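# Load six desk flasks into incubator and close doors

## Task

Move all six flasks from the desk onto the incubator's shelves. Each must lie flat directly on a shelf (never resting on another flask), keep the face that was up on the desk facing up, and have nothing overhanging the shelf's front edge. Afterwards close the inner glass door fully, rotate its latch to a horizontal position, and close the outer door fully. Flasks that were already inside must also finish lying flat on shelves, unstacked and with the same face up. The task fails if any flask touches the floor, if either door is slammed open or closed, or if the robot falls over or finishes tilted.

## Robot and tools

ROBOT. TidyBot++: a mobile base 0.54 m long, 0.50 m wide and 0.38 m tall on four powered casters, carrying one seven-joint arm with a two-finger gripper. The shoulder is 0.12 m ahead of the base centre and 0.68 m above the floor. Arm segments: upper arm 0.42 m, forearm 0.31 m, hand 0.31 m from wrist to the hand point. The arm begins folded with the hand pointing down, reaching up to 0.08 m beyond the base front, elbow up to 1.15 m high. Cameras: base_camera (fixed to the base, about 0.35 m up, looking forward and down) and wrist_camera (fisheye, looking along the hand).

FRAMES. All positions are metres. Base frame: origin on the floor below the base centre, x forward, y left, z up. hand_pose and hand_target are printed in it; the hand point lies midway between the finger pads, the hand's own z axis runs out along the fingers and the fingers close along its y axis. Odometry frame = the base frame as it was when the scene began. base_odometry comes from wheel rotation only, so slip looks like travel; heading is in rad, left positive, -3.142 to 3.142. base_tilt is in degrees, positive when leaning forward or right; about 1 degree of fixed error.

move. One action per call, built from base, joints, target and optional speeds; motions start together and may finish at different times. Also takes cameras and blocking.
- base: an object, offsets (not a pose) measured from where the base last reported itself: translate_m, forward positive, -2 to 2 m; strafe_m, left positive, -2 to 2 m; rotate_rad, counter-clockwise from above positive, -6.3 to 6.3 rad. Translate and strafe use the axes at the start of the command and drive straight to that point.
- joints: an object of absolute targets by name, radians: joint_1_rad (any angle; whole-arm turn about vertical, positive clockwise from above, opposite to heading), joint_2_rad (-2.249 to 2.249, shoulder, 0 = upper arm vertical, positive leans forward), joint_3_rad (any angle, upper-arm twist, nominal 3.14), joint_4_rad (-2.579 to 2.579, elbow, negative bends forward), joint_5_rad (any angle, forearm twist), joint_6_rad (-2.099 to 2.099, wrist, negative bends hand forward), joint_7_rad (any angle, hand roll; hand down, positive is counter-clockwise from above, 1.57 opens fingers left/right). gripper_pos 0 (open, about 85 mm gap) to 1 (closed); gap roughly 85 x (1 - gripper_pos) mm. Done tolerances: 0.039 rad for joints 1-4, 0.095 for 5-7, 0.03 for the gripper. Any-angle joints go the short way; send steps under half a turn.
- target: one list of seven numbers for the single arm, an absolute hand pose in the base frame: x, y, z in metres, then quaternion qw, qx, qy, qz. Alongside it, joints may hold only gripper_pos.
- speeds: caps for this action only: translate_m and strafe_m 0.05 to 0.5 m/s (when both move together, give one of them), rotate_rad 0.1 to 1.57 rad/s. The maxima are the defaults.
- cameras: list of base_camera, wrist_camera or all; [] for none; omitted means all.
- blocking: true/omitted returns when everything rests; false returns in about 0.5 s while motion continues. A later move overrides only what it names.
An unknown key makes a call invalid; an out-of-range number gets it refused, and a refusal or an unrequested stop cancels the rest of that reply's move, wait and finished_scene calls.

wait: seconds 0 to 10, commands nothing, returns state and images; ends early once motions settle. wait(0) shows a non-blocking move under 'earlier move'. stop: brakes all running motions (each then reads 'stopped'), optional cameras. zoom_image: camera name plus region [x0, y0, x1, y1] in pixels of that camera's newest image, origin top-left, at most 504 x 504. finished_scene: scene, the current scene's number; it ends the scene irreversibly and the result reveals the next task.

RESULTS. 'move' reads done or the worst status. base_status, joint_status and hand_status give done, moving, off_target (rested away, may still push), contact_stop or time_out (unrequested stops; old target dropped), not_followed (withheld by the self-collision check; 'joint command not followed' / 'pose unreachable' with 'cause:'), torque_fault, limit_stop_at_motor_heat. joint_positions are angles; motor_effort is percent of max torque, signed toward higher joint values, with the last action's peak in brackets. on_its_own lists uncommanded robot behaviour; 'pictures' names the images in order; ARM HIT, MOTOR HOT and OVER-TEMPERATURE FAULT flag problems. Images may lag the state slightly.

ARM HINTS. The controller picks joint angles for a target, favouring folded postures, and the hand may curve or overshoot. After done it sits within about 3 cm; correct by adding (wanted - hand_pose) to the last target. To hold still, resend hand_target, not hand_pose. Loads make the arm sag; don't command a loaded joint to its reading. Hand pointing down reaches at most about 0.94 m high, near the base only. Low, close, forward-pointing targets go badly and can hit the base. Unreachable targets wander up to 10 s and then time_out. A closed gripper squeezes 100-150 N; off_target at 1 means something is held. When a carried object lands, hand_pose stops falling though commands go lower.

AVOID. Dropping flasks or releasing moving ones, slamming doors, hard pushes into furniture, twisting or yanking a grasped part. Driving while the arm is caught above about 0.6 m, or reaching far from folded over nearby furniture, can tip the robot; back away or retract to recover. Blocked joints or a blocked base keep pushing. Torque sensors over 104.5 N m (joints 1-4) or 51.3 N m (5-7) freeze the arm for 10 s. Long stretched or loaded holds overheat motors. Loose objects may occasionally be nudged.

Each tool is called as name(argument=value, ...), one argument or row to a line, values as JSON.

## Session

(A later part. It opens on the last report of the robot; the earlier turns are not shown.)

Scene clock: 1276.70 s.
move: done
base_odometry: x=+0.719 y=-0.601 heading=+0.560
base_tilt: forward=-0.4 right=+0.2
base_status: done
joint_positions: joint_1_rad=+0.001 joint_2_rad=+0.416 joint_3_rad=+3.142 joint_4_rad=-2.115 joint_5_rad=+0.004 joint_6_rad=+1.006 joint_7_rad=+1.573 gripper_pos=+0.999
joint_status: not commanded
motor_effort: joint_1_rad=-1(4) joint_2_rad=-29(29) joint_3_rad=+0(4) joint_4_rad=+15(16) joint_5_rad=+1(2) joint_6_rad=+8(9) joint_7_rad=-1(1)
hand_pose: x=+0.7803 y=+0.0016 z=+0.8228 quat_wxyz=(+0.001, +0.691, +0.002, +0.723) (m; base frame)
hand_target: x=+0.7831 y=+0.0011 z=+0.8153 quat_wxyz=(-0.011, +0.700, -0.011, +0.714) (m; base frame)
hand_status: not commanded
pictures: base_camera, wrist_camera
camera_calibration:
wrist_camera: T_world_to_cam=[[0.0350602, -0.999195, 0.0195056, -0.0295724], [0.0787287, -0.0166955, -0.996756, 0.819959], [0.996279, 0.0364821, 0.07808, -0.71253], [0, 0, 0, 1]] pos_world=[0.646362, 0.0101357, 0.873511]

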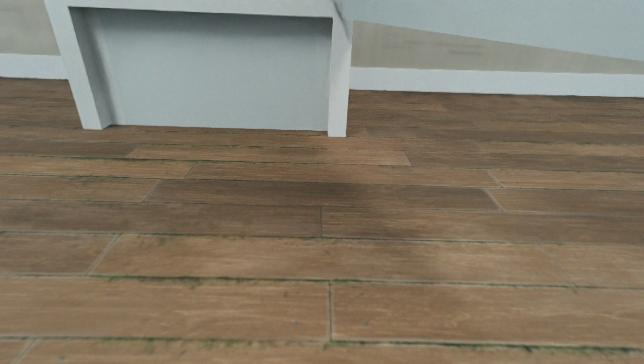

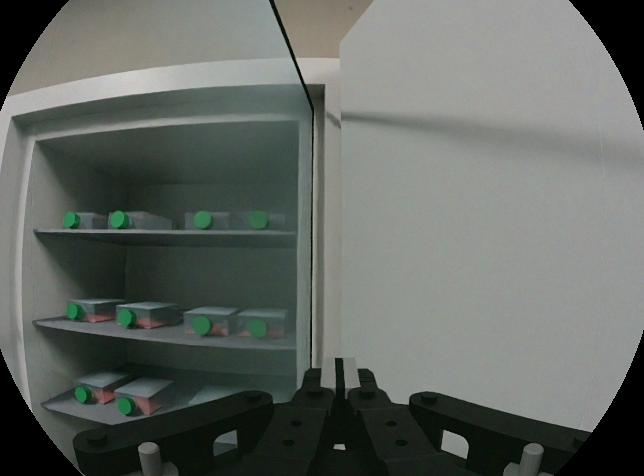

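move(
  base={"strafe_m":0.16,"translate_m":0.03},
  speeds={"strafe_m":0.1},
)

move(
  base={"strafe_m":0.12,"translate_m":0.06},
  speeds={"strafe_m":0.1},
)

Scene clock: 1283.37 s.
move: done
base_odometry: x=+0.659 y=-0.449 heading=+0.560
base_tilt: forward=-0.4 right=+0.2
base_status: done
joint_positions: joint_1_rad=+0.002 joint_2_rad=+0.416 joint_3_rad=+3.144 joint_4_rad=-2.115 joint_5_rad=+0.003 joint_6_rad=+1.005 joint_7_rad=+1.573 gripper_pos=+0.999
joint_status: not commanded
motor_effort: joint_1_rad=+0(6) joint_2_rad=-29(31) joint_3_rad=+0(4) joint_4_rad=+16(17) joint_5_rad=+1(4) joint_6_rad=+8(9) joint_7_rad=-1(1)
hand_pose: x=+0.7803 y=-0.0006 z=+0.8227 quat_wxyz=(+0.003, +0.691, +0.001, +0.723) (m; base frame)
hand_target: x=+0.7831 y=+0.0011 z=+0.8153 quat_wxyz=(-0.011, +0.700, -0.011, +0.714) (m; base frame)
hand_status: not commanded
pictures: base_camera, wrist_camera
camera_calibration:
wrist_camera: T_world_to_cam=[[0.031322, -0.999312, 0.0198784, -0.0290802], [0.0782775, -0.0173745, -0.99678, 0.820147], [0.996439, 0.0327771, 0.0776795, -0.712206], [0, 0, 0, 1]] pos_world=[0.646381, 0.00853357, 0.873408]

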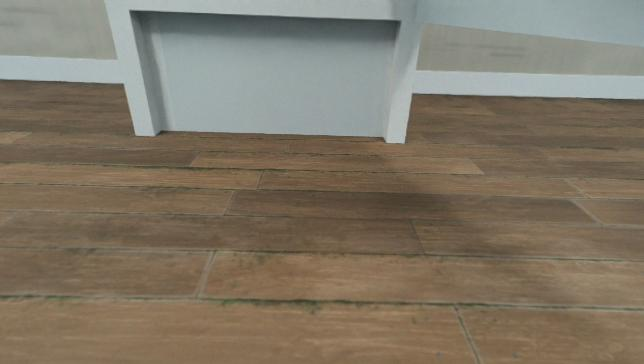

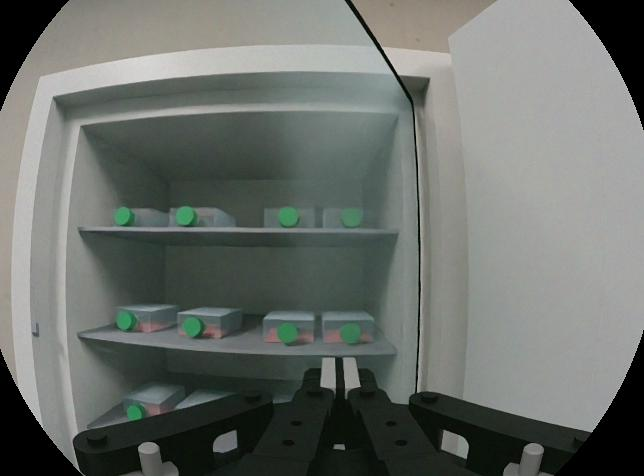

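Scene clock: 1285.30 s.
move: done
base_odometry: x=+0.646 y=-0.316 heading=+0.561
base_tilt: forward=-0.4 right=+0.2
base_status: done
joint_positions: joint_1_rad=+0.002 joint_2_rad=+0.416 joint_3_rad=+3.145 joint_4_rad=-2.115 joint_5_rad=+0.003 joint_6_rad=+1.005 joint_7_rad=+1.573 gripper_pos=+0.999
joint_status: not commanded
motor_effort: joint_1_rad=-1(6) joint_2_rad=-29(31) joint_3_rad=+0(4) joint_4_rad=+15(17) joint_5_rad=+1(2) joint_6_rad=+8(9) joint_7_rad=-1(1)
hand_pose: x=+0.7803 y=-0.0010 z=+0.8226 quat_wxyz=(+0.003, +0.691, +0.001, +0.722) (m; base frame)
hand_target: x=+0.7831 y=+0.0011 z=+0.8153 quat_wxyz=(-0.011, +0.700, -0.011, +0.714) (m; base frame)
hand_status: not commanded
pictures: base_camera, wrist_camera
camera_calibration:
wrist_camera: T_world_to_cam=[[0.0304414, -0.999342, 0.0196956, -0.0286513], [0.0779603, -0.0172709, -0.996807, 0.82037], [0.996492, 0.0318797, 0.0773833, -0.711968], [0, 0, 0, 1]] pos_world=[0.646386, 0.00823331, 0.873409]

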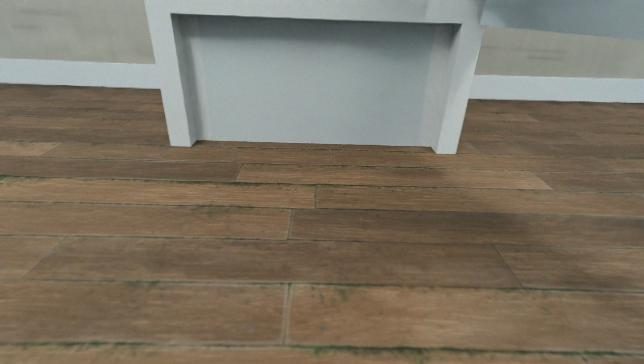

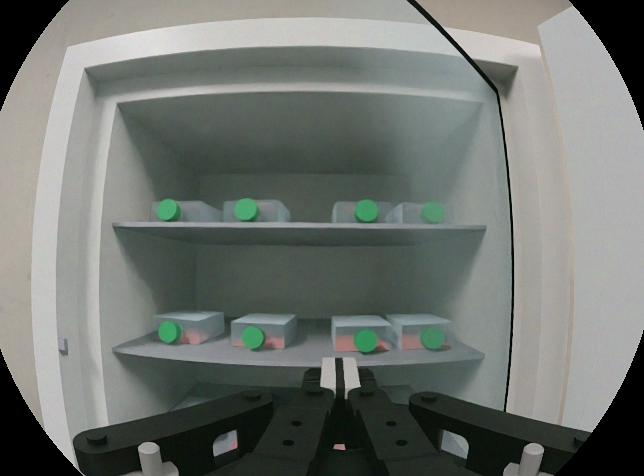

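move(
  base={"strafe_m":0.12,"translate_m":0.1},
  speeds={"strafe_m":0.08},
)

move(
  base={"strafe_m":0.05,"translate_m":0.1},
  speeds={"translate_m":0.07},
)

Scene clock: 1291.03 s.
move: done
base_odometry: x=+0.667 y=-0.161 heading=+0.561
base_tilt: forward=-0.4 right=+0.2
base_status: done
joint_positions: joint_1_rad=+0.003 joint_2_rad=+0.416 joint_3_rad=+3.145 joint_4_rad=-2.115 joint_5_rad=+0.002 joint_6_rad=+1.005 joint_7_rad=+1.573 gripper_pos=+0.999
joint_status: not commanded
motor_effort: joint_1_rad=+0(6) joint_2_rad=-29(30) joint_3_rad=+0(4) joint_4_rad=+15(19) joint_5_rad=+0(3) joint_6_rad=+8(9) joint_7_rad=-1(1)
hand_pose: x=+0.7802 y=-0.0020 z=+0.8227 quat_wxyz=(+0.003, +0.691, +0.000, +0.722) (m; base frame)
hand_target: x=+0.7831 y=+0.0011 z=+0.8153 quat_wxyz=(-0.011, +0.700, -0.011, +0.714) (m; base frame)
hand_status: not commanded
pictures: base_camera, wrist_camera
camera_calibration:
wrist_camera: T_world_to_cam=[[0.0285552, -0.999403, 0.019439, -0.0280099], [0.0779161, -0.0171624, -0.996812, 0.820489], [0.996551, 0.0299788, 0.0773795, -0.711981], [0, 0, 0, 1]] pos_world=[0.646396, 0.00743264, 0.87351]

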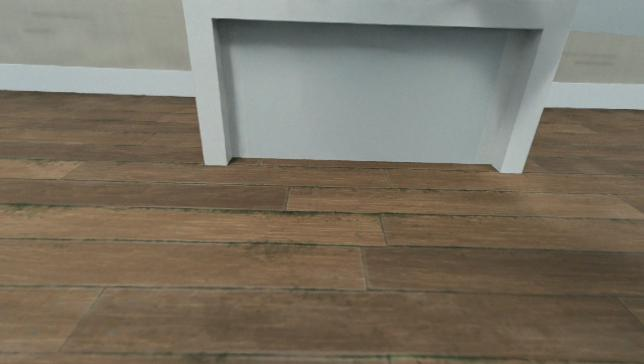

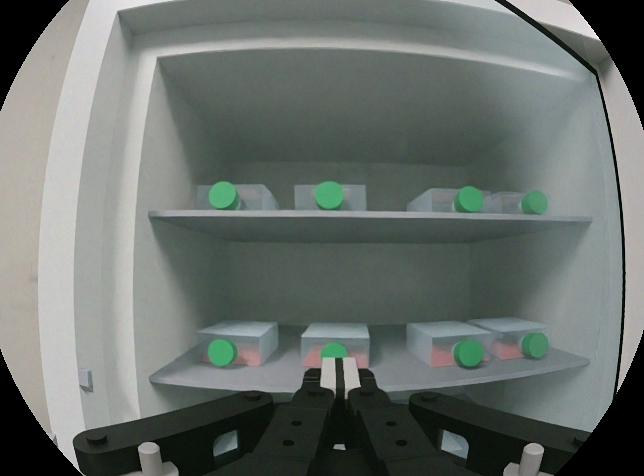

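Scene clock: 1293.17 s.
move: done
base_odometry: x=+0.724 y=-0.065 heading=+0.561
base_tilt: forward=-0.4 right=+0.2
base_status: done
joint_positions: joint_1_rad=+0.003 joint_2_rad=+0.415 joint_3_rad=+3.145 joint_4_rad=-2.116 joint_5_rad=+0.002 joint_6_rad=+1.004 joint_7_rad=+1.573 gripper_pos=+0.999
joint_status: not commanded
motor_effort: joint_1_rad=+0(3) joint_2_rad=-29(31) joint_3_rad=+0(1) joint_4_rad=+15(18) joint_5_rad=+1(2) joint_6_rad=+9(9) joint_7_rad=-1(1)
hand_pose: x=+0.7800 y=-0.0020 z=+0.8233 quat_wxyz=(+0.003, +0.691, +0.000, +0.723) (m; base frame)
hand_target: x=+0.7831 y=+0.0011 z=+0.8153 quat_wxyz=(-0.011, +0.700, -0.011, +0.714) (m; base frame)
hand_status: not commanded
pictures: base_camera, wrist_camera
camera_calibration:
wrist_camera: T_world_to_cam=[[0.0285429, -0.999403, 0.0194582, -0.028018], [0.0786202, -0.0171613, -0.996757, 0.820408], [0.996496, 0.0299802, 0.0780834, -0.712293], [0, 0, 0, 1]] pos_world=[0.646097, 0.00743264, 0.873911]

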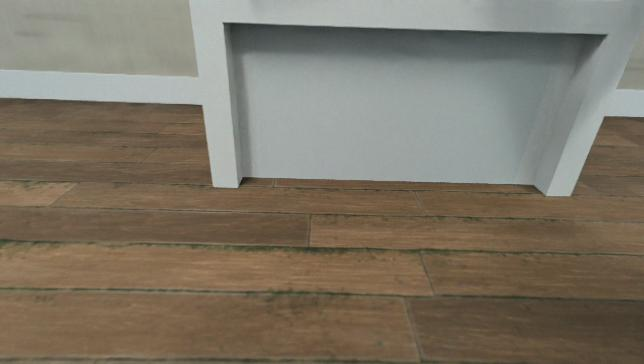

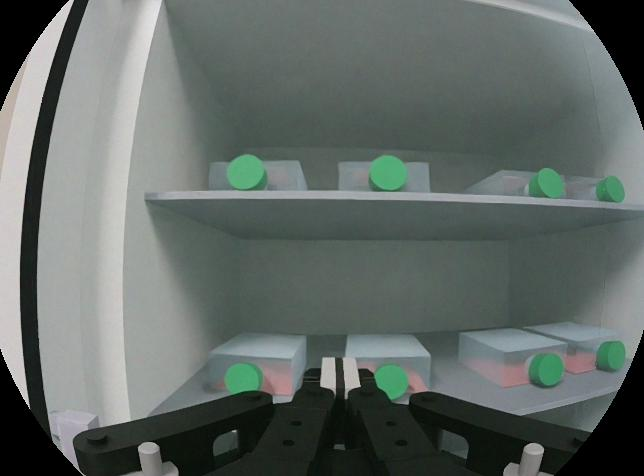

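move(
  base={"translate_m":0.1},
  speeds={"translate_m":0.05},
)

Scene clock: 1297.70 s.
move: done
base_odometry: x=+0.809 y=-0.012 heading=+0.561
base_tilt: forward=-0.4 right=+0.2
base_status: done
joint_positions: joint_1_rad=+0.003 joint_2_rad=+0.367 joint_3_rad=+3.145 joint_4_rad=-2.178 joint_5_rad=+0.002 joint_6_rad=+1.003 joint_7_rad=+1.573 gripper_pos=+0.999
joint_status: not commanded
motor_effort: joint_1_rad=-1(3) joint_2_rad=-18(31) joint_3_rad=+1(2) joint_4_rad=+31(35) joint_5_rad=+1(1) joint_6_rad=+6(9) joint_7_rad=-1(1)
hand_pose: x=+0.7578 y=-0.0019 z=+0.8232 quat_wxyz=(+0.003, +0.697, +0.000, +0.717) (m; base frame)
hand_target: x=+0.7831 y=+0.0011 z=+0.8153 quat_wxyz=(-0.011, +0.700, -0.011, +0.714) (m; base frame)
hand_status: not commanded
pictures: base_camera, wrist_camera
camera_calibration:
wrist_camera: T_world_to_cam=[[0.0287735, -0.999411, 0.0186865, -0.0268152], [0.0623901, -0.0168621, -0.997909, 0.835326], [0.997637, 0.0298792, 0.0618682, -0.677627], [0, 0, 0, 1]] pos_world=[0.624681, 0.00753291, 0.876004]

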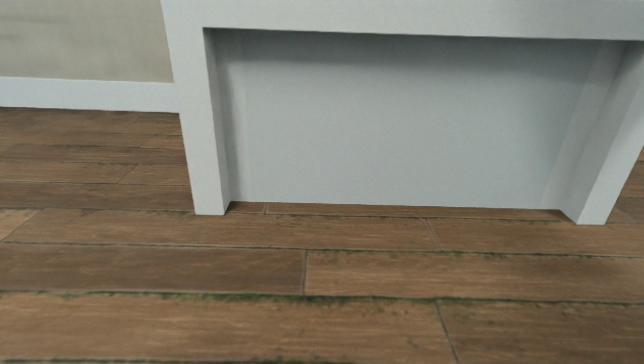

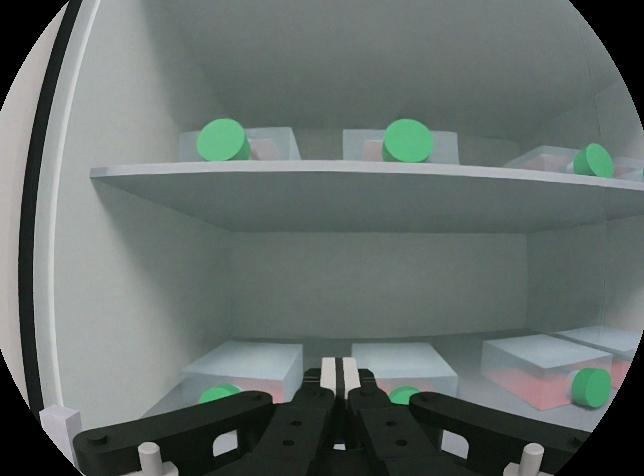

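move(
  base={"translate_m":0.01},
  speeds={"translate_m":0.05},
  cameras=[],
)

move(
  base={"translate_m":-0.3,"strafe_m":0.1},
  speeds={"translate_m":0.15},
)

Scene clock: 1301.73 s.
move: done
base_odometry: x=+0.816 y=-0.007 heading=+0.561
base_tilt: forward=-0.5 right=+0.2
base_status: done
joint_positions: joint_1_rad=+0.003 joint_2_rad=+0.348 joint_3_rad=+3.145 joint_4_rad=-2.203 joint_5_rad=+0.002 joint_6_rad=+1.002 joint_7_rad=+1.573 gripper_pos=+0.999
joint_status: not commanded
motor_effort: joint_1_rad=-2(3) joint_2_rad=-15(19) joint_3_rad=+0(2) joint_4_rad=+35(40) joint_5_rad=+1(2) joint_6_rad=+6(8) joint_7_rad=-1(1)
hand_pose: x=+0.7488 y=-0.0019 z=+0.8232 quat_wxyz=(+0.003, +0.699, +0.000, +0.715) (m; base frame)
hand_target: x=+0.7831 y=+0.0011 z=+0.8153 quat_wxyz=(-0.011, +0.700, -0.011, +0.714) (m; base frame)
hand_status: not commanded
pictures: none
No camera images: "cameras" was empty.

Scene clock: 1304.53 s.
move: done
base_odometry: x=+0.509 y=-0.082 heading=+0.561
base_tilt: forward=-0.4 right=+0.2
base_status: done
joint_positions: joint_1_rad=+0.004 joint_2_rad=+0.403 joint_3_rad=+3.146 joint_4_rad=-2.105 joint_5_rad=+0.002 joint_6_rad=+0.997 joint_7_rad=+1.573 gripper_pos=+0.999
joint_status: not commanded
motor_effort: joint_1_rad=-1(6) joint_2_rad=-29(31) joint_3_rad=+0(3) joint_4_rad=+15(35) joint_5_rad=+1(3) joint_6_rad=+8(10) joint_7_rad=-1(1)
hand_pose: x=+0.7809 y=-0.0032 z=+0.8345 quat_wxyz=(+0.004, +0.685, +0.000, +0.728) (m; base frame)
hand_target: x=+0.7831 y=+0.0011 z=+0.8153 quat_wxyz=(-0.011, +0.700, -0.011, +0.714) (m; base frame)
hand_status: not commanded
pictures: base_camera, wrist_camera
camera_calibration:
wrist_camera: T_world_to_cam=[[0.0263915, -0.999447, 0.0202229, -0.0283888], [0.094206, -0.0176533, -0.995396, 0.818279], [0.995203, 0.0281751, 0.093688, -0.726143], [0, 0, 0, 1]] pos_world=[0.646322, 0.00653137, 0.883117]

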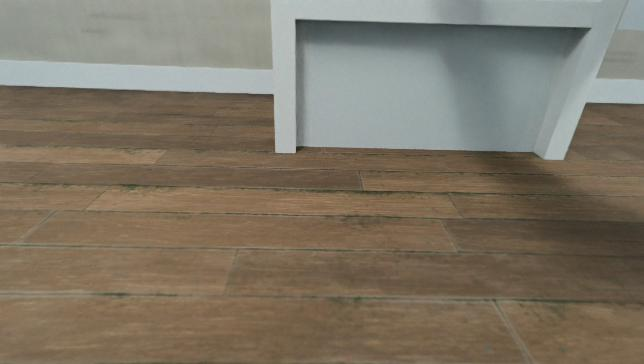

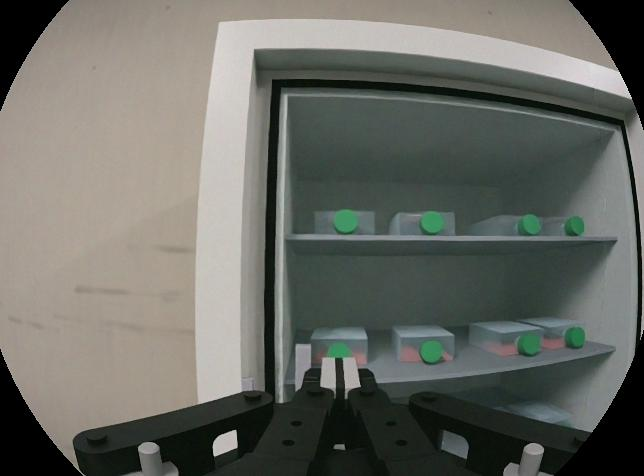

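move(
  joints={"joint_1_rad":0,"joint_2_rad":0.776,"joint_3_rad":3.142,"joint_4_rad":-2.187,"joint_5_rad":0,"joint_6_rad":1.41,"joint_7_rad":1.54},
  cameras=[],
)

move(
  base={"translate_m":0.15,"strafe_m":-0.02},
  speeds={"translate_m":0.15},
)

Scene clock: 1317.97 s.
move: done
base_odometry: x=+0.509 y=-0.082 heading=+0.561
base_tilt: forward=-0.4 right=+0.2
base_status: not commanded
joint_positions: joint_1_rad=+0.004 joint_2_rad=+0.748 joint_3_rad=+3.146 joint_4_rad=-2.164 joint_5_rad=+0.002 joint_6_rad=+1.362 joint_7_rad=+1.573 gripper_pos=+0.999
joint_status: all done
motor_effort: joint_1_rad=-1(2) joint_2_rad=-34(37) joint_3_rad=+0(1) joint_4_rad=+9(15) joint_5_rad=+0(2) joint_6_rad=+8(10) joint_7_rad=-1(2)
hand_pose: x=+0.7881 y=-0.0029 z=+0.6908 quat_wxyz=(+0.004, +0.699, +0.000, +0.715) (m; base frame)
hand_target: x=+0.7808 y=+0.0011 z=+0.6783 quat_wxyz=(-0.011, +0.701, -0.011, +0.713) (m; base frame)
hand_status: not commanded
pictures: none
No camera images: "cameras" was empty.

Scene clock: 1319.63 s.
move: done
base_odometry: x=+0.646 y=-0.018 heading=+0.561
base_tilt: forward=-0.4 right=+0.2
base_status: done
joint_positions: joint_1_rad=+0.004 joint_2_rad=+0.748 joint_3_rad=+3.146 joint_4_rad=-2.168 joint_5_rad=+0.002 joint_6_rad=+1.365 joint_7_rad=+1.573 gripper_pos=+0.999
joint_status: not commanded
motor_effort: joint_1_rad=+0(2) joint_2_rad=-33(35) joint_3_rad=+0(1) joint_4_rad=+9(11) joint_5_rad=+1(1) joint_6_rad=+8(9) joint_7_rad=-1(1)
hand_pose: x=+0.7868 y=-0.0028 z=+0.6899 quat_wxyz=(+0.004, +0.700, +0.000, +0.714) (m; base frame)
hand_target: x=+0.7808 y=+0.0011 z=+0.6783 quat_wxyz=(-0.011, +0.701, -0.011, +0.713) (m; base frame)
hand_status: not commanded
pictures: base_camera, wrist_camera
camera_calibration:
wrist_camera: T_world_to_cam=[[0.02818, -0.999415, 0.0193908, -0.0261298], [0.0537073, -0.0178567, -0.998397, 0.707589], [0.998159, 0.0291763, 0.0531727, -0.692718], [0, 0, 0, 1]] pos_world=[0.654176, 0.00673159, 0.743795]

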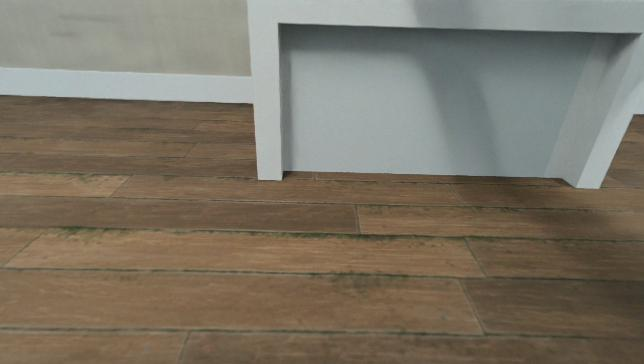

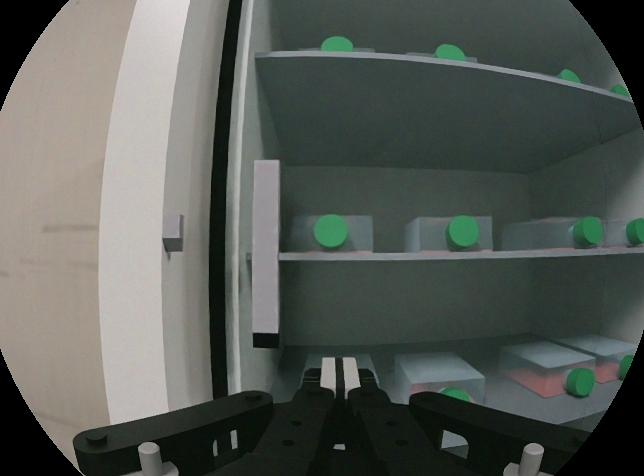

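move(
  base={"translate_m":0.135},
  speeds={"translate_m":0.08},
)

Scene clock: 1326.17 s.
move: done
base_odometry: x=+0.761 y=+0.053 heading=+0.561
base_tilt: forward=-0.4 right=+0.2
base_status: done
joint_positions: joint_1_rad=+0.005 joint_2_rad=+0.729 joint_3_rad=+3.146 joint_4_rad=-2.259 joint_5_rad=+0.002 joint_6_rad=+1.430 joint_7_rad=+1.573 gripper_pos=+0.999
joint_status: not commanded
motor_effort: joint_1_rad=-3(6) joint_2_rad=-25(35) joint_3_rad=-1(2) joint_4_rad=+23(26) joint_5_rad=+1(3) joint_6_rad=+2(9) joint_7_rad=-1(1)
hand_pose: x=+0.7585 y=-0.0032 z=+0.6891 quat_wxyz=(+0.004, +0.703, +0.000, +0.712) (m; base frame)
hand_target: x=+0.7808 y=+0.0011 z=+0.6783 quat_wxyz=(-0.011, +0.701, -0.011, +0.713) (m; base frame)
hand_status: not commanded
pictures: base_camera, wrist_camera
camera_calibration:
wrist_camera: T_world_to_cam=[[0.027525, -0.999441, 0.0189561, -0.0248164], [0.046781, -0.0176547, -0.998749, 0.713876], [0.998526, 0.0283774, 0.0462689, -0.660059], [0, 0, 0, 1]] pos_world=[0.626373, 0.00653146, 0.743993]

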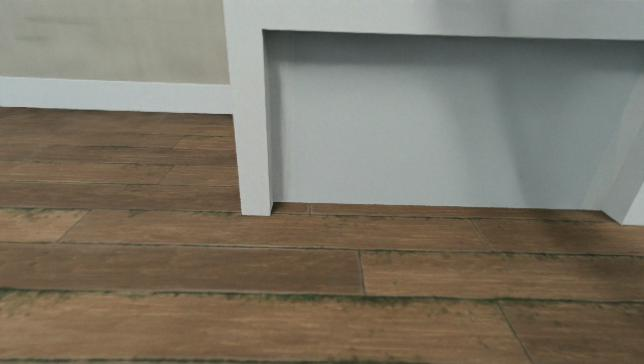

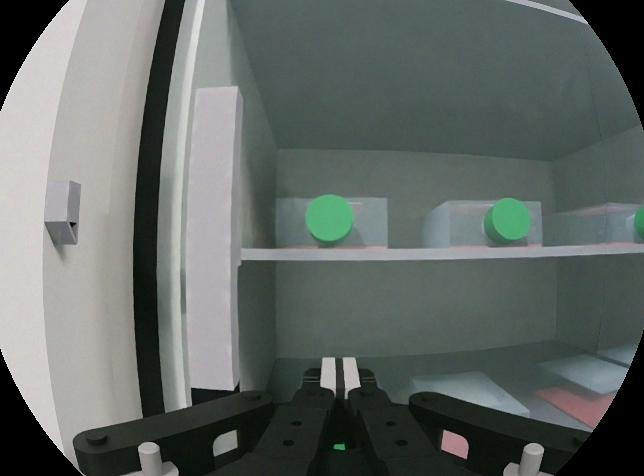

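move(
  base={"translate_m": -0.02},
  speeds={"translate_m": 0.05},
  cameras=[],
)

move(
  base={"strafe_m": 0.07},
  speeds={"strafe_m": 0.06},
  cameras=["wrist_camera"],
)

Scene clock: 1349.47 s.
move: done
base_odometry: x=+0.743 y=+0.042 heading=+0.561
base_tilt: forward=-0.4 right=+0.2
base_status: done
joint_positions: joint_1_rad=+0.005 joint_2_rad=+0.748 joint_3_rad=+3.146 joint_4_rad=-2.196 joint_5_rad=+0.002 joint_6_rad=+1.422 joint_7_rad=+1.573 gripper_pos=+0.999
joint_status: not commanded
motor_effort: joint_1_rad=-1(3) joint_2_rad=-33(34) joint_3_rad=+0(1) joint_4_rad=+10(22) joint_5_rad=+1(2) joint_6_rad=+7(9) joint_7_rad=-1(1)
hand_pose: x=+0.7778 y=-0.0032 z=+0.6968 quat_wxyz=(+0.004, +0.690, +0.000, +0.724) (m; base frame)
hand_target: x=+0.7808 y=+0.0011 z=+0.6783 quat_wxyz=(-0.011, +0.701, -0.011, +0.713) (m; base frame)
hand_status: not commanded
pictures: none
No camera images: "cameras" was empty.

Scene clock: 1351.17 s.
move: done
base_odometry: x=+0.706 y=+0.102 heading=+0.561
base_tilt: forward=-0.4 right=+0.2
base_status: done
joint_positions: joint_1_rad=+0.033 joint_2_rad=+0.749 joint_3_rad=+3.160 joint_4_rad=-2.198 joint_5_rad=-0.011 joint_6_rad=+1.422 joint_7_rad=+1.573 gripper_pos=+0.999
joint_status: not commanded
motor_effort: joint_1_rad=-7(10) joint_2_rad=-32(34) joint_3_rad=-4(7) joint_4_rad=+15(16) joint_5_rad=+5(8) joint_6_rad=+7(10) joint_7_rad=-1(1)
hand_pose: x=+0.7767 y=-0.0324 z=+0.6959 quat_wxyz=(+0.025, +0.690, -0.015, +0.723) (m; base frame)
hand_target: x=+0.7808 y=+0.0011 z=+0.6783 quat_wxyz=(-0.011, +0.701, -0.011, +0.713) (m; base frame)
hand_status: not commanded
pictures: wrist_camera
camera_calibration:
wrist_camera: T_world_to_cam=[[-0.0241089, -0.99934, 0.0271656, -0.0202602], [0.0787622, -0.0289878, -0.996472, 0.692514], [0.996602, -0.0218843, 0.0794091, -0.700791], [0, 0, 0, 1]] pos_world=[0.643378, -0.0155087, 0.746271]

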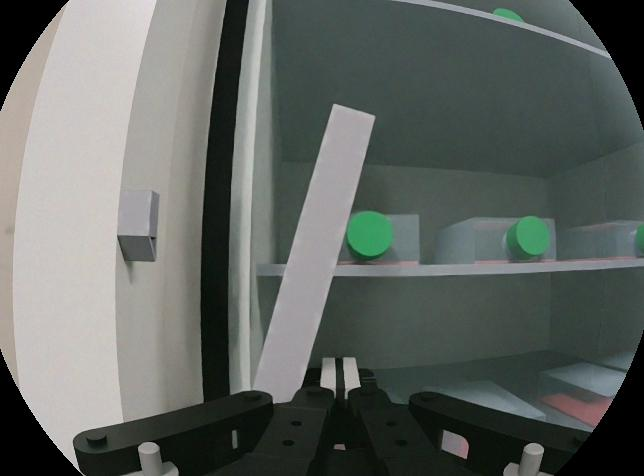

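move(
  base={"strafe_m": 0.035},
  speeds={"strafe_m": 0.06},
  cameras=["wrist_camera"],
)

Scene clock: 1356.13 s.
move: done
base_odometry: x=+0.688 y=+0.132 heading=+0.561
base_tilt: forward=-0.4 right=+0.2
base_status: done
joint_positions: joint_1_rad=+0.040 joint_2_rad=+0.749 joint_3_rad=+3.165 joint_4_rad=-2.201 joint_5_rad=-0.021 joint_6_rad=+1.422 joint_7_rad=+1.573 gripper_pos=+0.999
joint_status: not commanded
motor_effort: joint_1_rad=-8(13) joint_2_rad=-33(33) joint_3_rad=-6(8) joint_4_rad=+16(17) joint_5_rad=+6(9) joint_6_rad=+8(8) joint_7_rad=-1(1)
hand_pose: x=+0.7751 y=-0.0425 z=+0.6948 quat_wxyz=(+0.033, +0.691, -0.022, +0.721) (m; base frame)
hand_target: x=+0.7808 y=+0.0011 z=+0.6783 quat_wxyz=(-0.011, +0.701, -0.011, +0.713) (m; base frame)
hand_status: not commanded
pictures: wrist_camera
camera_calibration:
wrist_camera: T_world_to_cam=[[-0.044585, -0.998597, 0.0285867, -0.0154676], [0.0748973, -0.0318759, -0.996682, 0.694247], [0.996194, -0.042296, 0.0762134, -0.697725], [0, 0, 0, 1]] pos_world=[0.642383, -0.0228271, 0.745561]

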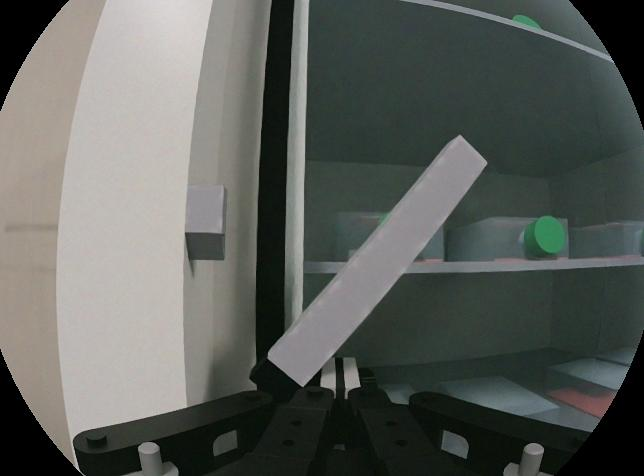

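move(
  base={"strafe_m": 0.03},
  speeds={"strafe_m": 0.06},
  cameras=["wrist_camera"],
)

Scene clock: 1360.87 s.
move: done
base_odometry: x=+0.672 y=+0.157 heading=+0.561
base_tilt: forward=-0.4 right=+0.2
base_status: done
joint_positions: joint_1_rad=+0.049 joint_2_rad=+0.749 joint_3_rad=+3.171 joint_4_rad=-2.204 joint_5_rad=-0.028 joint_6_rad=+1.422 joint_7_rad=+1.573 gripper_pos=+0.999
joint_status: not commanded
motor_effort: joint_1_rad=-9(14) joint_2_rad=-32(33) joint_3_rad=-6(10) joint_4_rad=+13(17) joint_5_rad=+6(11) joint_6_rad=+7(8) joint_7_rad=-1(1)
hand_pose: x=+0.7736 y=-0.0531 z=+0.6938 quat_wxyz=(+0.041, +0.692, -0.028, +0.720) (m; base frame)
hand_target: x=+0.7808 y=+0.0011 z=+0.6783 quat_wxyz=(-0.011, +0.701, -0.011, +0.713) (m; base frame)
hand_status: not commanded
pictures: wrist_camera
camera_calibration:
wrist_camera: T_world_to_cam=[[-0.0642848, -0.997432, 0.0315733, -0.0128494], [0.0715889, -0.0361666, -0.996778, 0.695412], [0.99536, -0.0618173, 0.07373, -0.69532], [0, 0, 0, 1]] pos_world=[0.641485, -0.0306486, 0.744844]

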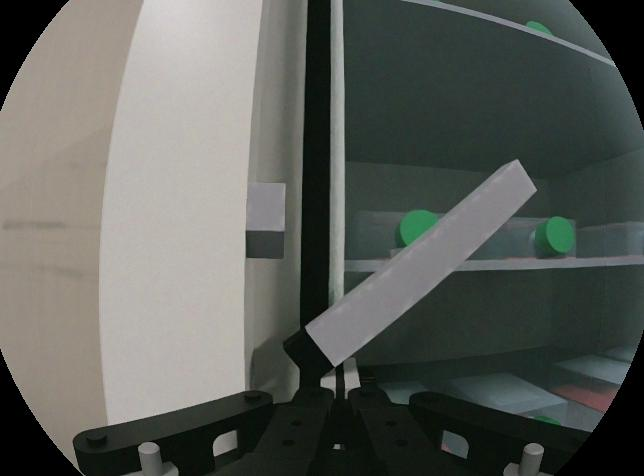

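move(
  joints={"joint_2_rad": 0.71, "joint_4_rad": -2.184, "joint_6_rad": 1.341},
  cameras=["wrist_camera"],
)

Scene clock: 1363.63 s.
move: done
base_odometry: x=+0.672 y=+0.157 heading=+0.561
base_tilt: forward=-0.4 right=+0.2
base_status: not commanded
joint_positions: joint_1_rad=+0.049 joint_2_rad=+0.721 joint_3_rad=+3.171 joint_4_rad=-2.204 joint_5_rad=-0.028 joint_6_rad=+1.363 joint_7_rad=+1.573 gripper_pos=+0.999
joint_status: all done
motor_effort: joint_1_rad=-8(10) joint_2_rad=-33(34) joint_3_rad=-5(6) joint_4_rad=+15(16) joint_5_rad=+5(7) joint_6_rad=+9(9) joint_7_rad=-1(1)
hand_pose: x=+0.7737 y=-0.0533 z=+0.6940 quat_wxyz=(+0.040, +0.703, -0.029, +0.710) (m; base frame)
hand_target: x=+0.7816 y=+0.0011 z=+0.7016 quat_wxyz=(-0.011, +0.701, -0.011, +0.713) (m; base frame)
hand_status: not commanded
pictures: wrist_camera
camera_calibration:
wrist_camera: T_world_to_cam=[[-0.0640908, -0.997518, 0.0291642, -0.0115952], [0.0414692, -0.0318612, -0.998632, 0.720452], [0.997082, -0.0627937, 0.0434083, -0.675748], [0, 0, 0, 1]] pos_world=[0.643156, -0.0310447, 0.749137]

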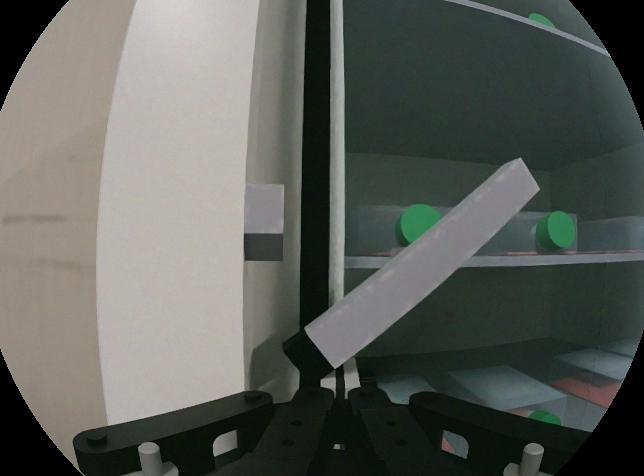

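move(
  joints={"joint_2_rad": 0.63, "joint_4_rad": -2.175, "joint_6_rad": 1.25},
  cameras=["wrist_camera"],
)

Scene clock: 1366.03 s.
move: done
base_odometry: x=+0.672 y=+0.157 heading=+0.561
base_tilt: forward=-0.4 right=+0.2
base_status: not commanded
joint_positions: joint_1_rad=+0.042 joint_2_rad=+0.643 joint_3_rad=+3.169 joint_4_rad=-2.202 joint_5_rad=-0.028 joint_6_rad=+1.273 joint_7_rad=+1.573 gripper_pos=+0.999
joint_status: all done
motor_effort: joint_1_rad=-7(8) joint_2_rad=-33(36) joint_3_rad=-4(5) joint_4_rad=+16(20) joint_5_rad=+4(5) joint_6_rad=+9(11) joint_7_rad=-1(1)
hand_pose: x=+0.7728 y=-0.0478 z=+0.7169 quat_wxyz=(+0.035, +0.707, -0.028, +0.705) (m; base frame)
hand_target: x=+0.7820 y=+0.0011 z=+0.7300 quat_wxyz=(-0.011, +0.701, -0.011, +0.713) (m; base frame)
hand_status: not commanded
pictures: wrist_camera
camera_calibration:
wrist_camera: T_world_to_cam=[[-0.0559066, -0.998159, 0.023511, -0.00914164], [0.0298291, -0.0252071, -0.999237, 0.753319], [0.99799, -0.0551627, 0.0311834, -0.667025], [0, 0, 0, 1]] pos_world=[0.642702, -0.0269307, 0.77376]

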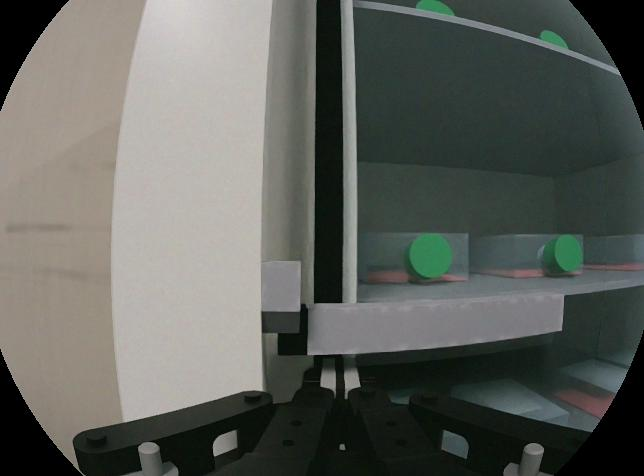

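move(
  joints={"joint_2_rad": 0.605, "joint_4_rad": -2.173, "joint_6_rad": 1.22},
  cameras=["wrist_camera"],
)

zoom_image(
  camera="wrist_camera",
  region=[200, 200, 640, 420],
)

Scene clock: 1370.00 s.
move: done
base_odometry: x=+0.672 y=+0.157 heading=+0.561
base_tilt: forward=-0.4 right=+0.2
base_status: not commanded
joint_positions: joint_1_rad=+0.040 joint_2_rad=+0.623 joint_3_rad=+3.169 joint_4_rad=-2.202 joint_5_rad=-0.028 joint_6_rad=+1.238 joint_7_rad=+1.573 gripper_pos=+0.999
joint_status: all done
motor_effort: joint_1_rad=-4(6) joint_2_rad=-33(34) joint_3_rad=-3(4) joint_4_rad=+16(17) joint_5_rad=+3(4) joint_6_rad=+10(11) joint_7_rad=-1(1)
hand_pose: x=+0.7721 y=-0.0464 z=+0.7196 quat_wxyz=(+0.034, +0.712, -0.028, +0.701) (m; base frame)
hand_target: x=+0.7814 y=+0.0011 z=+0.7381 quat_wxyz=(-0.011, +0.702, -0.011, +0.712) (m; base frame)
hand_status: not commanded
pictures: wrist_camera
camera_calibration:
wrist_camera: T_world_to_cam=[[-0.0536326, -0.998316, 0.0221107, -0.00861703], [0.0162682, -0.0230132, -0.999603, 0.766896], [0.998428, -0.0532516, 0.017475, -0.656748], [0, 0, 0, 1]] pos_world=[0.642778, -0.0259267, 0.778259]

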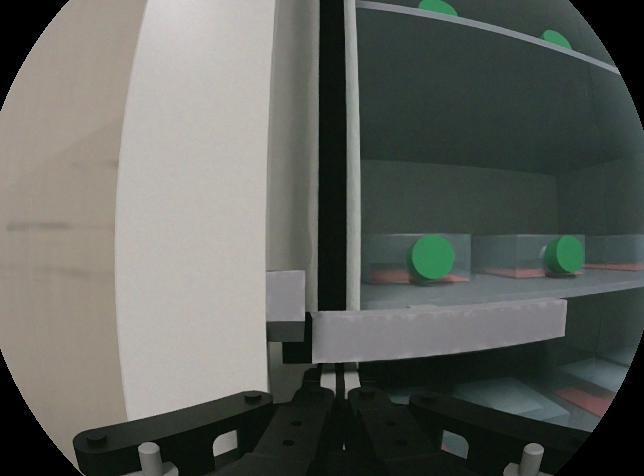

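Scaled by 1.145.

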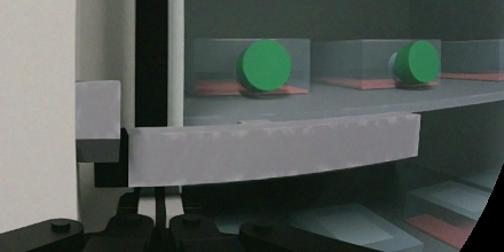

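move(
  joints={"joint_2_rad": 0.70, "joint_4_rad": -2.183, "joint_6_rad": 1.33},
  cameras=[],
)

move(
  base={"translate_m": -0.20},
  cameras=[],
)

move(
  base={"strafe_m": -0.03},
  joints={"joint_2_rad": 0.542, "joint_4_rad": -2.155, "joint_6_rad": 1.146},
  cameras=["wrist_camera"],
)

zoom_image(
  camera="wrist_camera",
  region=[150, 120, 550, 420],
)

Scene clock: 1374.87 s.
move: off_target
base_odometry: x=+0.672 y=+0.157 heading=+0.561
base_tilt: forward=-0.4 right=+0.2
base_status: not commanded
joint_positions: joint_1_rad=+0.040 joint_2_rad=+0.653 joint_3_rad=+3.169 joint_4_rad=-2.205 joint_5_rad=-0.028 joint_6_rad=+1.306 joint_7_rad=+1.573 gripper_pos=+0.999
joint_status: joint_2_rad off_target (ended at +0.653, target +0.700); the others done
motor_effort: joint_1_rad=-7(7) joint_2_rad=-29(34) joint_3_rad=-4(4) joint_4_rad=+18(20) joint_5_rad=+4(5) joint_6_rad=+7(10) joint_7_rad=-1(1)
hand_pose: x=+0.7724 y=-0.0463 z=+0.7202 quat_wxyz=(+0.035, +0.700, -0.027, +0.713) (m; base frame)
hand_target: x=+0.7817 y=+0.0011 z=+0.7053 quat_wxyz=(-0.011, +0.701, -0.011, +0.713) (m; base frame)
hand_status: not commanded
pictures: none
No camera images: "cameras" was empty.

Scene clock: 1376.43 s.
move: done
base_odometry: x=+0.502 y=+0.051 heading=+0.561
base_tilt: forward=-0.4 right=+0.2
base_status: done
joint_positions: joint_1_rad=+0.015 joint_2_rad=+0.671 joint_3_rad=+3.155 joint_4_rad=-2.179 joint_5_rad=-0.027 joint_6_rad=+1.306 joint_7_rad=+1.573 gripper_pos=+0.999
joint_status: not commanded
motor_effort: joint_1_rad=-1(5) joint_2_rad=-32(34) joint_3_rad=+0(4) joint_4_rad=+10(17) joint_5_rad=+0(5) joint_6_rad=+9(9) joint_7_rad=-1(1)
hand_pose: x=+0.7819 y=-0.0235 z=+0.7189 quat_wxyz=(+0.020, +0.697, -0.017, +0.717) (m; base frame)
hand_target: x=+0.7817 y=+0.0011 z=+0.7053 quat_wxyz=(-0.011, +0.701, -0.011, +0.713) (m; base frame)
hand_status: not commanded
pictures: none
No camera images: "cameras" was empty.

Scene clock: 1377.83 s.
move: done
base_odometry: x=+0.518 y=+0.025 heading=+0.560
base_tilt: forward=-0.4 right=+0.2
base_status: done
joint_positions: joint_1_rad=+0.008 joint_2_rad=+0.541 joint_3_rad=+3.151 joint_4_rad=-2.169 joint_5_rad=-0.027 joint_6_rad=+1.182 joint_7_rad=+1.573 gripper_pos=+0.999
joint_status: all done
motor_effort: joint_1_rad=+0(4) joint_2_rad=-31(35) joint_3_rad=+0(2) joint_4_rad=+13(13) joint_5_rad=+1(1) joint_6_rad=+9(9) joint_7_rad=-1(1)
hand_pose: x=+0.7779 y=-0.0169 z=+0.7701 quat_wxyz=(+0.013, +0.692, -0.016, +0.722) (m; base frame)
hand_target: x=+0.7825 y=+0.0011 z=+0.7646 quat_wxyz=(-0.011, +0.700, -0.011, +0.714) (m; base frame)
hand_status: not commanded
pictures: wrist_camera
camera_calibration:
wrist_camera: T_world_to_cam=[[-0.00790617, -0.999915, 0.0103948, -0.00651929], [0.0761592, -0.010967, -0.997035, 0.769506], [0.997064, -0.00709107, 0.0762394, -0.705216], [0, 0, 0, 1]] pos_world=[0.644489, -0.00308025, 0.821058]

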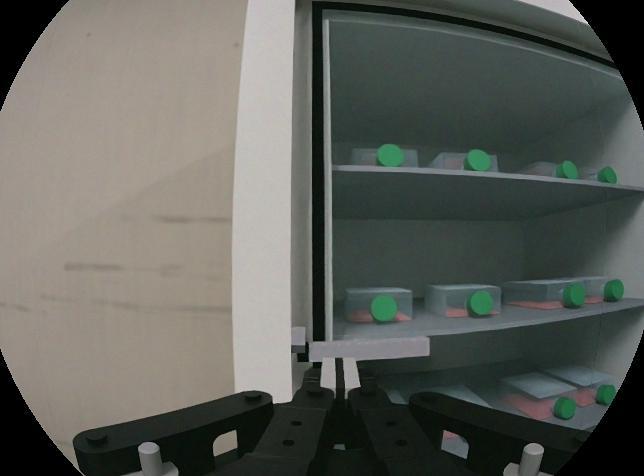

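Scaled by 1.260.

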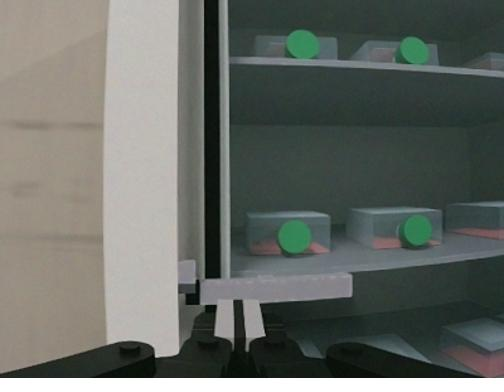

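move(
  joints={"joint_2_rad": 0.72, "joint_4_rad": -2.184, "joint_6_rad": 1.36},
  cameras=[],
)

move(
  base={"translate_m": 0.19, "strafe_m": 0.025},
  speeds={"translate_m": 0.1},
  cameras=["wrist_camera"],
)

Scene clock: 1384.87 s.
move: done
base_odometry: x=+0.518 y=+0.025 heading=+0.560
base_tilt: forward=-0.4 right=+0.2
base_status: not commanded
joint_positions: joint_1_rad=+0.008 joint_2_rad=+0.695 joint_3_rad=+3.151 joint_4_rad=-2.169 joint_5_rad=-0.027 joint_6_rad=+1.313 joint_7_rad=+1.573 gripper_pos=+0.999
joint_status: all done
motor_effort: joint_1_rad=-1(2) joint_2_rad=-33(36) joint_3_rad=+0(1) joint_4_rad=+10(13) joint_5_rad=+0(1) joint_6_rad=+8(9) joint_7_rad=-1(1)
hand_pose: x=+0.7855 y=-0.0171 z=+0.7084 quat_wxyz=(+0.015, +0.700, -0.014, +0.714) (m; base frame)
hand_target: x=+0.7816 y=+0.0011 z=+0.7010 quat_wxyz=(-0.011, +0.697, -0.011, +0.716) (m; base frame)
hand_status: not commanded
pictures: none
No camera images: "cameras" was empty.

Scene clock: 1387.40 s.
move: done
base_odometry: x=+0.666 y=+0.147 heading=+0.560
base_tilt: forward=-0.4 right=+0.2
base_status: done
joint_positions: joint_1_rad=+0.017 joint_2_rad=+0.695 joint_3_rad=+3.153 joint_4_rad=-2.192 joint_5_rad=-0.027 joint_6_rad=+1.331 joint_7_rad=+1.573 gripper_pos=+0.999
joint_status: not commanded
motor_effort: joint_1_rad=-4(8) joint_2_rad=-31(34) joint_3_rad=-2(4) joint_4_rad=+13(21) joint_5_rad=+3(5) joint_6_rad=+7(9) joint_7_rad=-1(1)
hand_pose: x=+0.7786 y=-0.0239 z=+0.7052 quat_wxyz=(+0.020, +0.702, -0.017, +0.712) (m; base frame)
hand_target: x=+0.7816 y=+0.0011 z=+0.7010 quat_wxyz=(-0.011, +0.697, -0.011, +0.716) (m; base frame)
hand_status: not commanded
pictures: wrist_camera
camera_calibration:
wrist_camera: T_world_to_cam=[[-0.0188387, -0.999688, 0.0164169, -0.00857952], [0.0481436, -0.0173078, -0.99869, 0.727529], [0.998663, -0.0180237, 0.0484547, -0.682923], [0, 0, 0, 1]] pos_world=[0.646822, -0.0082937, 0.759808]

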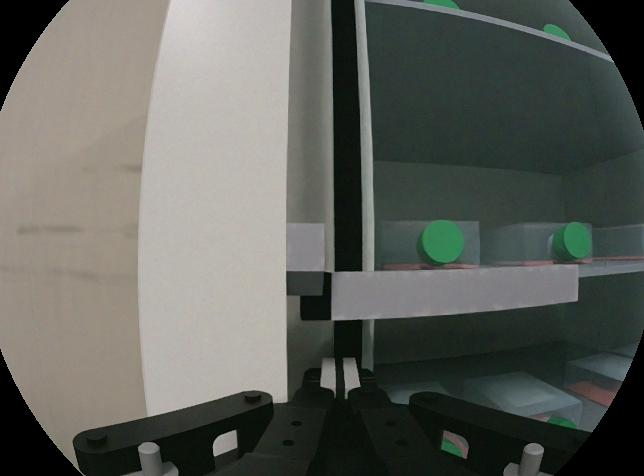

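move(
  joints={"joint_2_rad": 0.60, "joint_4_rad": -2.173, "joint_6_rad": 1.22},
  cameras=[],
)

move(
  joints={"joint_2_rad": 0.57, "joint_4_rad": -2.165, "joint_6_rad": 1.18},
  cameras=["wrist_camera"],
)

Scene clock: 1391.10 s.
move: done
base_odometry: x=+0.666 y=+0.147 heading=+0.560
base_tilt: forward=-0.4 right=+0.2
base_status: not commanded
joint_positions: joint_1_rad=+0.016 joint_2_rad=+0.620 joint_3_rad=+3.153 joint_4_rad=-2.189 joint_5_rad=-0.027 joint_6_rad=+1.234 joint_7_rad=+1.573 gripper_pos=+0.999
joint_status: all done
motor_effort: joint_1_rad=+0(4) joint_2_rad=-34(37) joint_3_rad=+0(2) joint_4_rad=+12(16) joint_5_rad=+0(3) joint_6_rad=+10(16) joint_7_rad=-1(1)
hand_pose: x=+0.7771 y=-0.0229 z=+0.7259 quat_wxyz=(+0.018, +0.708, -0.018, +0.705) (m; base frame)
hand_target: x=+0.7811 y=+0.0011 z=+0.7414 quat_wxyz=(-0.011, +0.701, -0.011, +0.713) (m; base frame)
hand_status: not commanded
pictures: none
No camera images: "cameras" was empty.

Scene clock: 1391.77 s.
move: done
base_odometry: x=+0.666 y=+0.147 heading=+0.560
base_tilt: forward=-0.4 right=+0.2
base_status: not commanded
joint_positions: joint_1_rad=+0.016 joint_2_rad=+0.599 joint_3_rad=+3.153 joint_4_rad=-2.188 joint_5_rad=-0.027 joint_6_rad=+1.188 joint_7_rad=+1.573 gripper_pos=+0.999
joint_status: all done
motor_effort: joint_1_rad=-1(2) joint_2_rad=-35(35) joint_3_rad=+0(0) joint_4_rad=+13(13) joint_5_rad=+0(1) joint_6_rad=+11(11) joint_7_rad=-1(1)
hand_pose: x=+0.7762 y=-0.0229 z=+0.7259 quat_wxyz=(+0.018, +0.717, -0.018, +0.697) (m; base frame)
hand_target: x=+0.7816 y=+0.0011 z=+0.7522 quat_wxyz=(-0.011, +0.701, -0.011, +0.713) (m; base frame)
hand_status: not commanded
pictures: wrist_camera
camera_calibration:
wrist_camera: T_world_to_cam=[[-0.0166602, -0.999796, 0.011419, -0.00598486], [0.00573802, -0.011516, -0.999917, 0.782243], [0.999845, -0.0165933, 0.00592871, -0.651561], [0, 0, 0, 1]] pos_world=[0.646872, -0.00778689, 0.786109]

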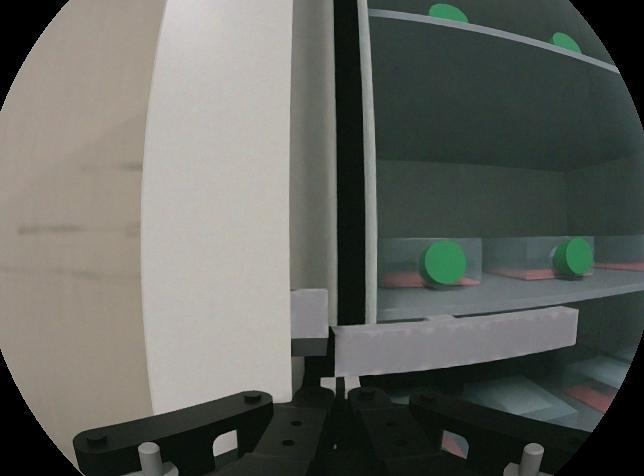

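move(
  joints={"joint_2_rad": 0.52, "joint_4_rad": -2.15, "joint_6_rad": 1.12},
  cameras=[],
)

move(
  joints={"joint_2_rad": 0.72, "joint_4_rad": -2.184, "joint_6_rad": 1.36},
  cameras=["wrist_camera"],
)

zoom_image(
  camera="wrist_camera",
  region=[230, 180, 634, 400],
)

Scene clock: 1395.93 s.
move: off_target
base_odometry: x=+0.666 y=+0.147 heading=+0.560
base_tilt: forward=-0.4 right=+0.2
base_status: not commanded
joint_positions: joint_1_rad=+0.016 joint_2_rad=+0.566 joint_3_rad=+3.153 joint_4_rad=-2.184 joint_5_rad=-0.027 joint_6_rad=+1.113 joint_7_rad=+1.573 gripper_pos=+0.999
joint_status: joint_2_rad off_target (ended at +0.566, target +0.520); the others done
motor_effort: joint_1_rad=-1(2) joint_2_rad=-37(38) joint_3_rad=+0(1) joint_4_rad=+16(16) joint_5_rad=+0(1) joint_6_rad=+13(14) joint_7_rad=-1(1)
hand_pose: x=+0.7747 y=-0.0227 z=+0.7258 quat_wxyz=(+0.017, +0.730, -0.019, +0.683) (m; base frame)
hand_target: x=+0.7821 y=+0.0011 z=+0.7734 quat_wxyz=(-0.011, +0.700, -0.011, +0.714) (m; base frame)
hand_status: not commanded
pictures: none
No camera images: "cameras" was empty.

Scene clock: 1397.13 s.
move: off_target
base_odometry: x=+0.666 y=+0.147 heading=+0.560
base_tilt: forward=-0.4 right=+0.2
base_status: not commanded
joint_positions: joint_1_rad=+0.016 joint_2_rad=+0.667 joint_3_rad=+3.153 joint_4_rad=-2.189 joint_5_rad=-0.027 joint_6_rad=+1.330 joint_7_rad=+1.573 gripper_pos=+0.999
joint_status: joint_2_rad off_target (ended at +0.667, target +0.720); the others done
motor_effort: joint_1_rad=-4(6) joint_2_rad=-30(38) joint_3_rad=-3(3) joint_4_rad=+12(19) joint_5_rad=+4(4) joint_6_rad=+6(14) joint_7_rad=-1(1)
hand_pose: x=+0.7785 y=-0.0234 z=+0.7244 quat_wxyz=(+0.019, +0.691, -0.017, +0.722) (m; base frame)
hand_target: x=+0.7816 y=+0.0011 z=+0.7010 quat_wxyz=(-0.011, +0.697, -0.011, +0.716) (m; base frame)
hand_status: not commanded
pictures: wrist_camera
camera_calibration:
wrist_camera: T_world_to_cam=[[-0.0185519, -0.999695, 0.0163188, -0.00847167], [0.0776577, -0.0177131, -0.996823, 0.722426], [0.996807, -0.0172257, 0.0779626, -0.703653], [0, 0, 0, 1]] pos_world=[0.645147, -0.00779358, 0.775127]

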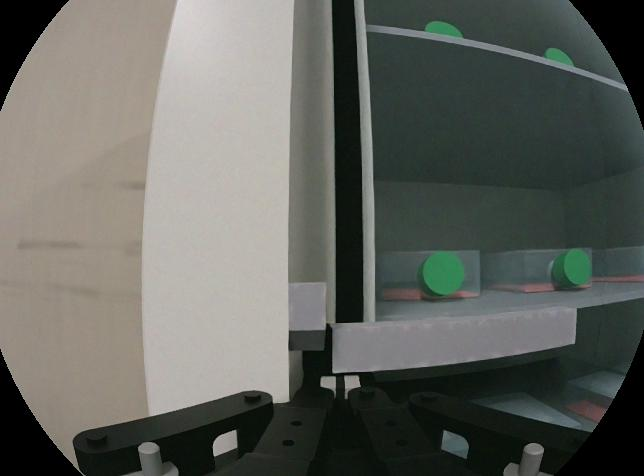

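Scaled by 1.248.

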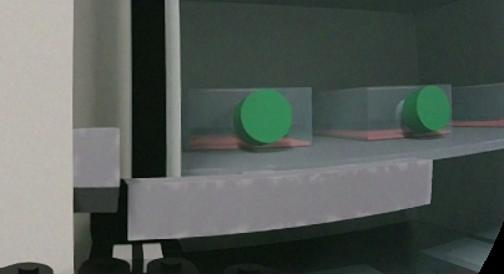

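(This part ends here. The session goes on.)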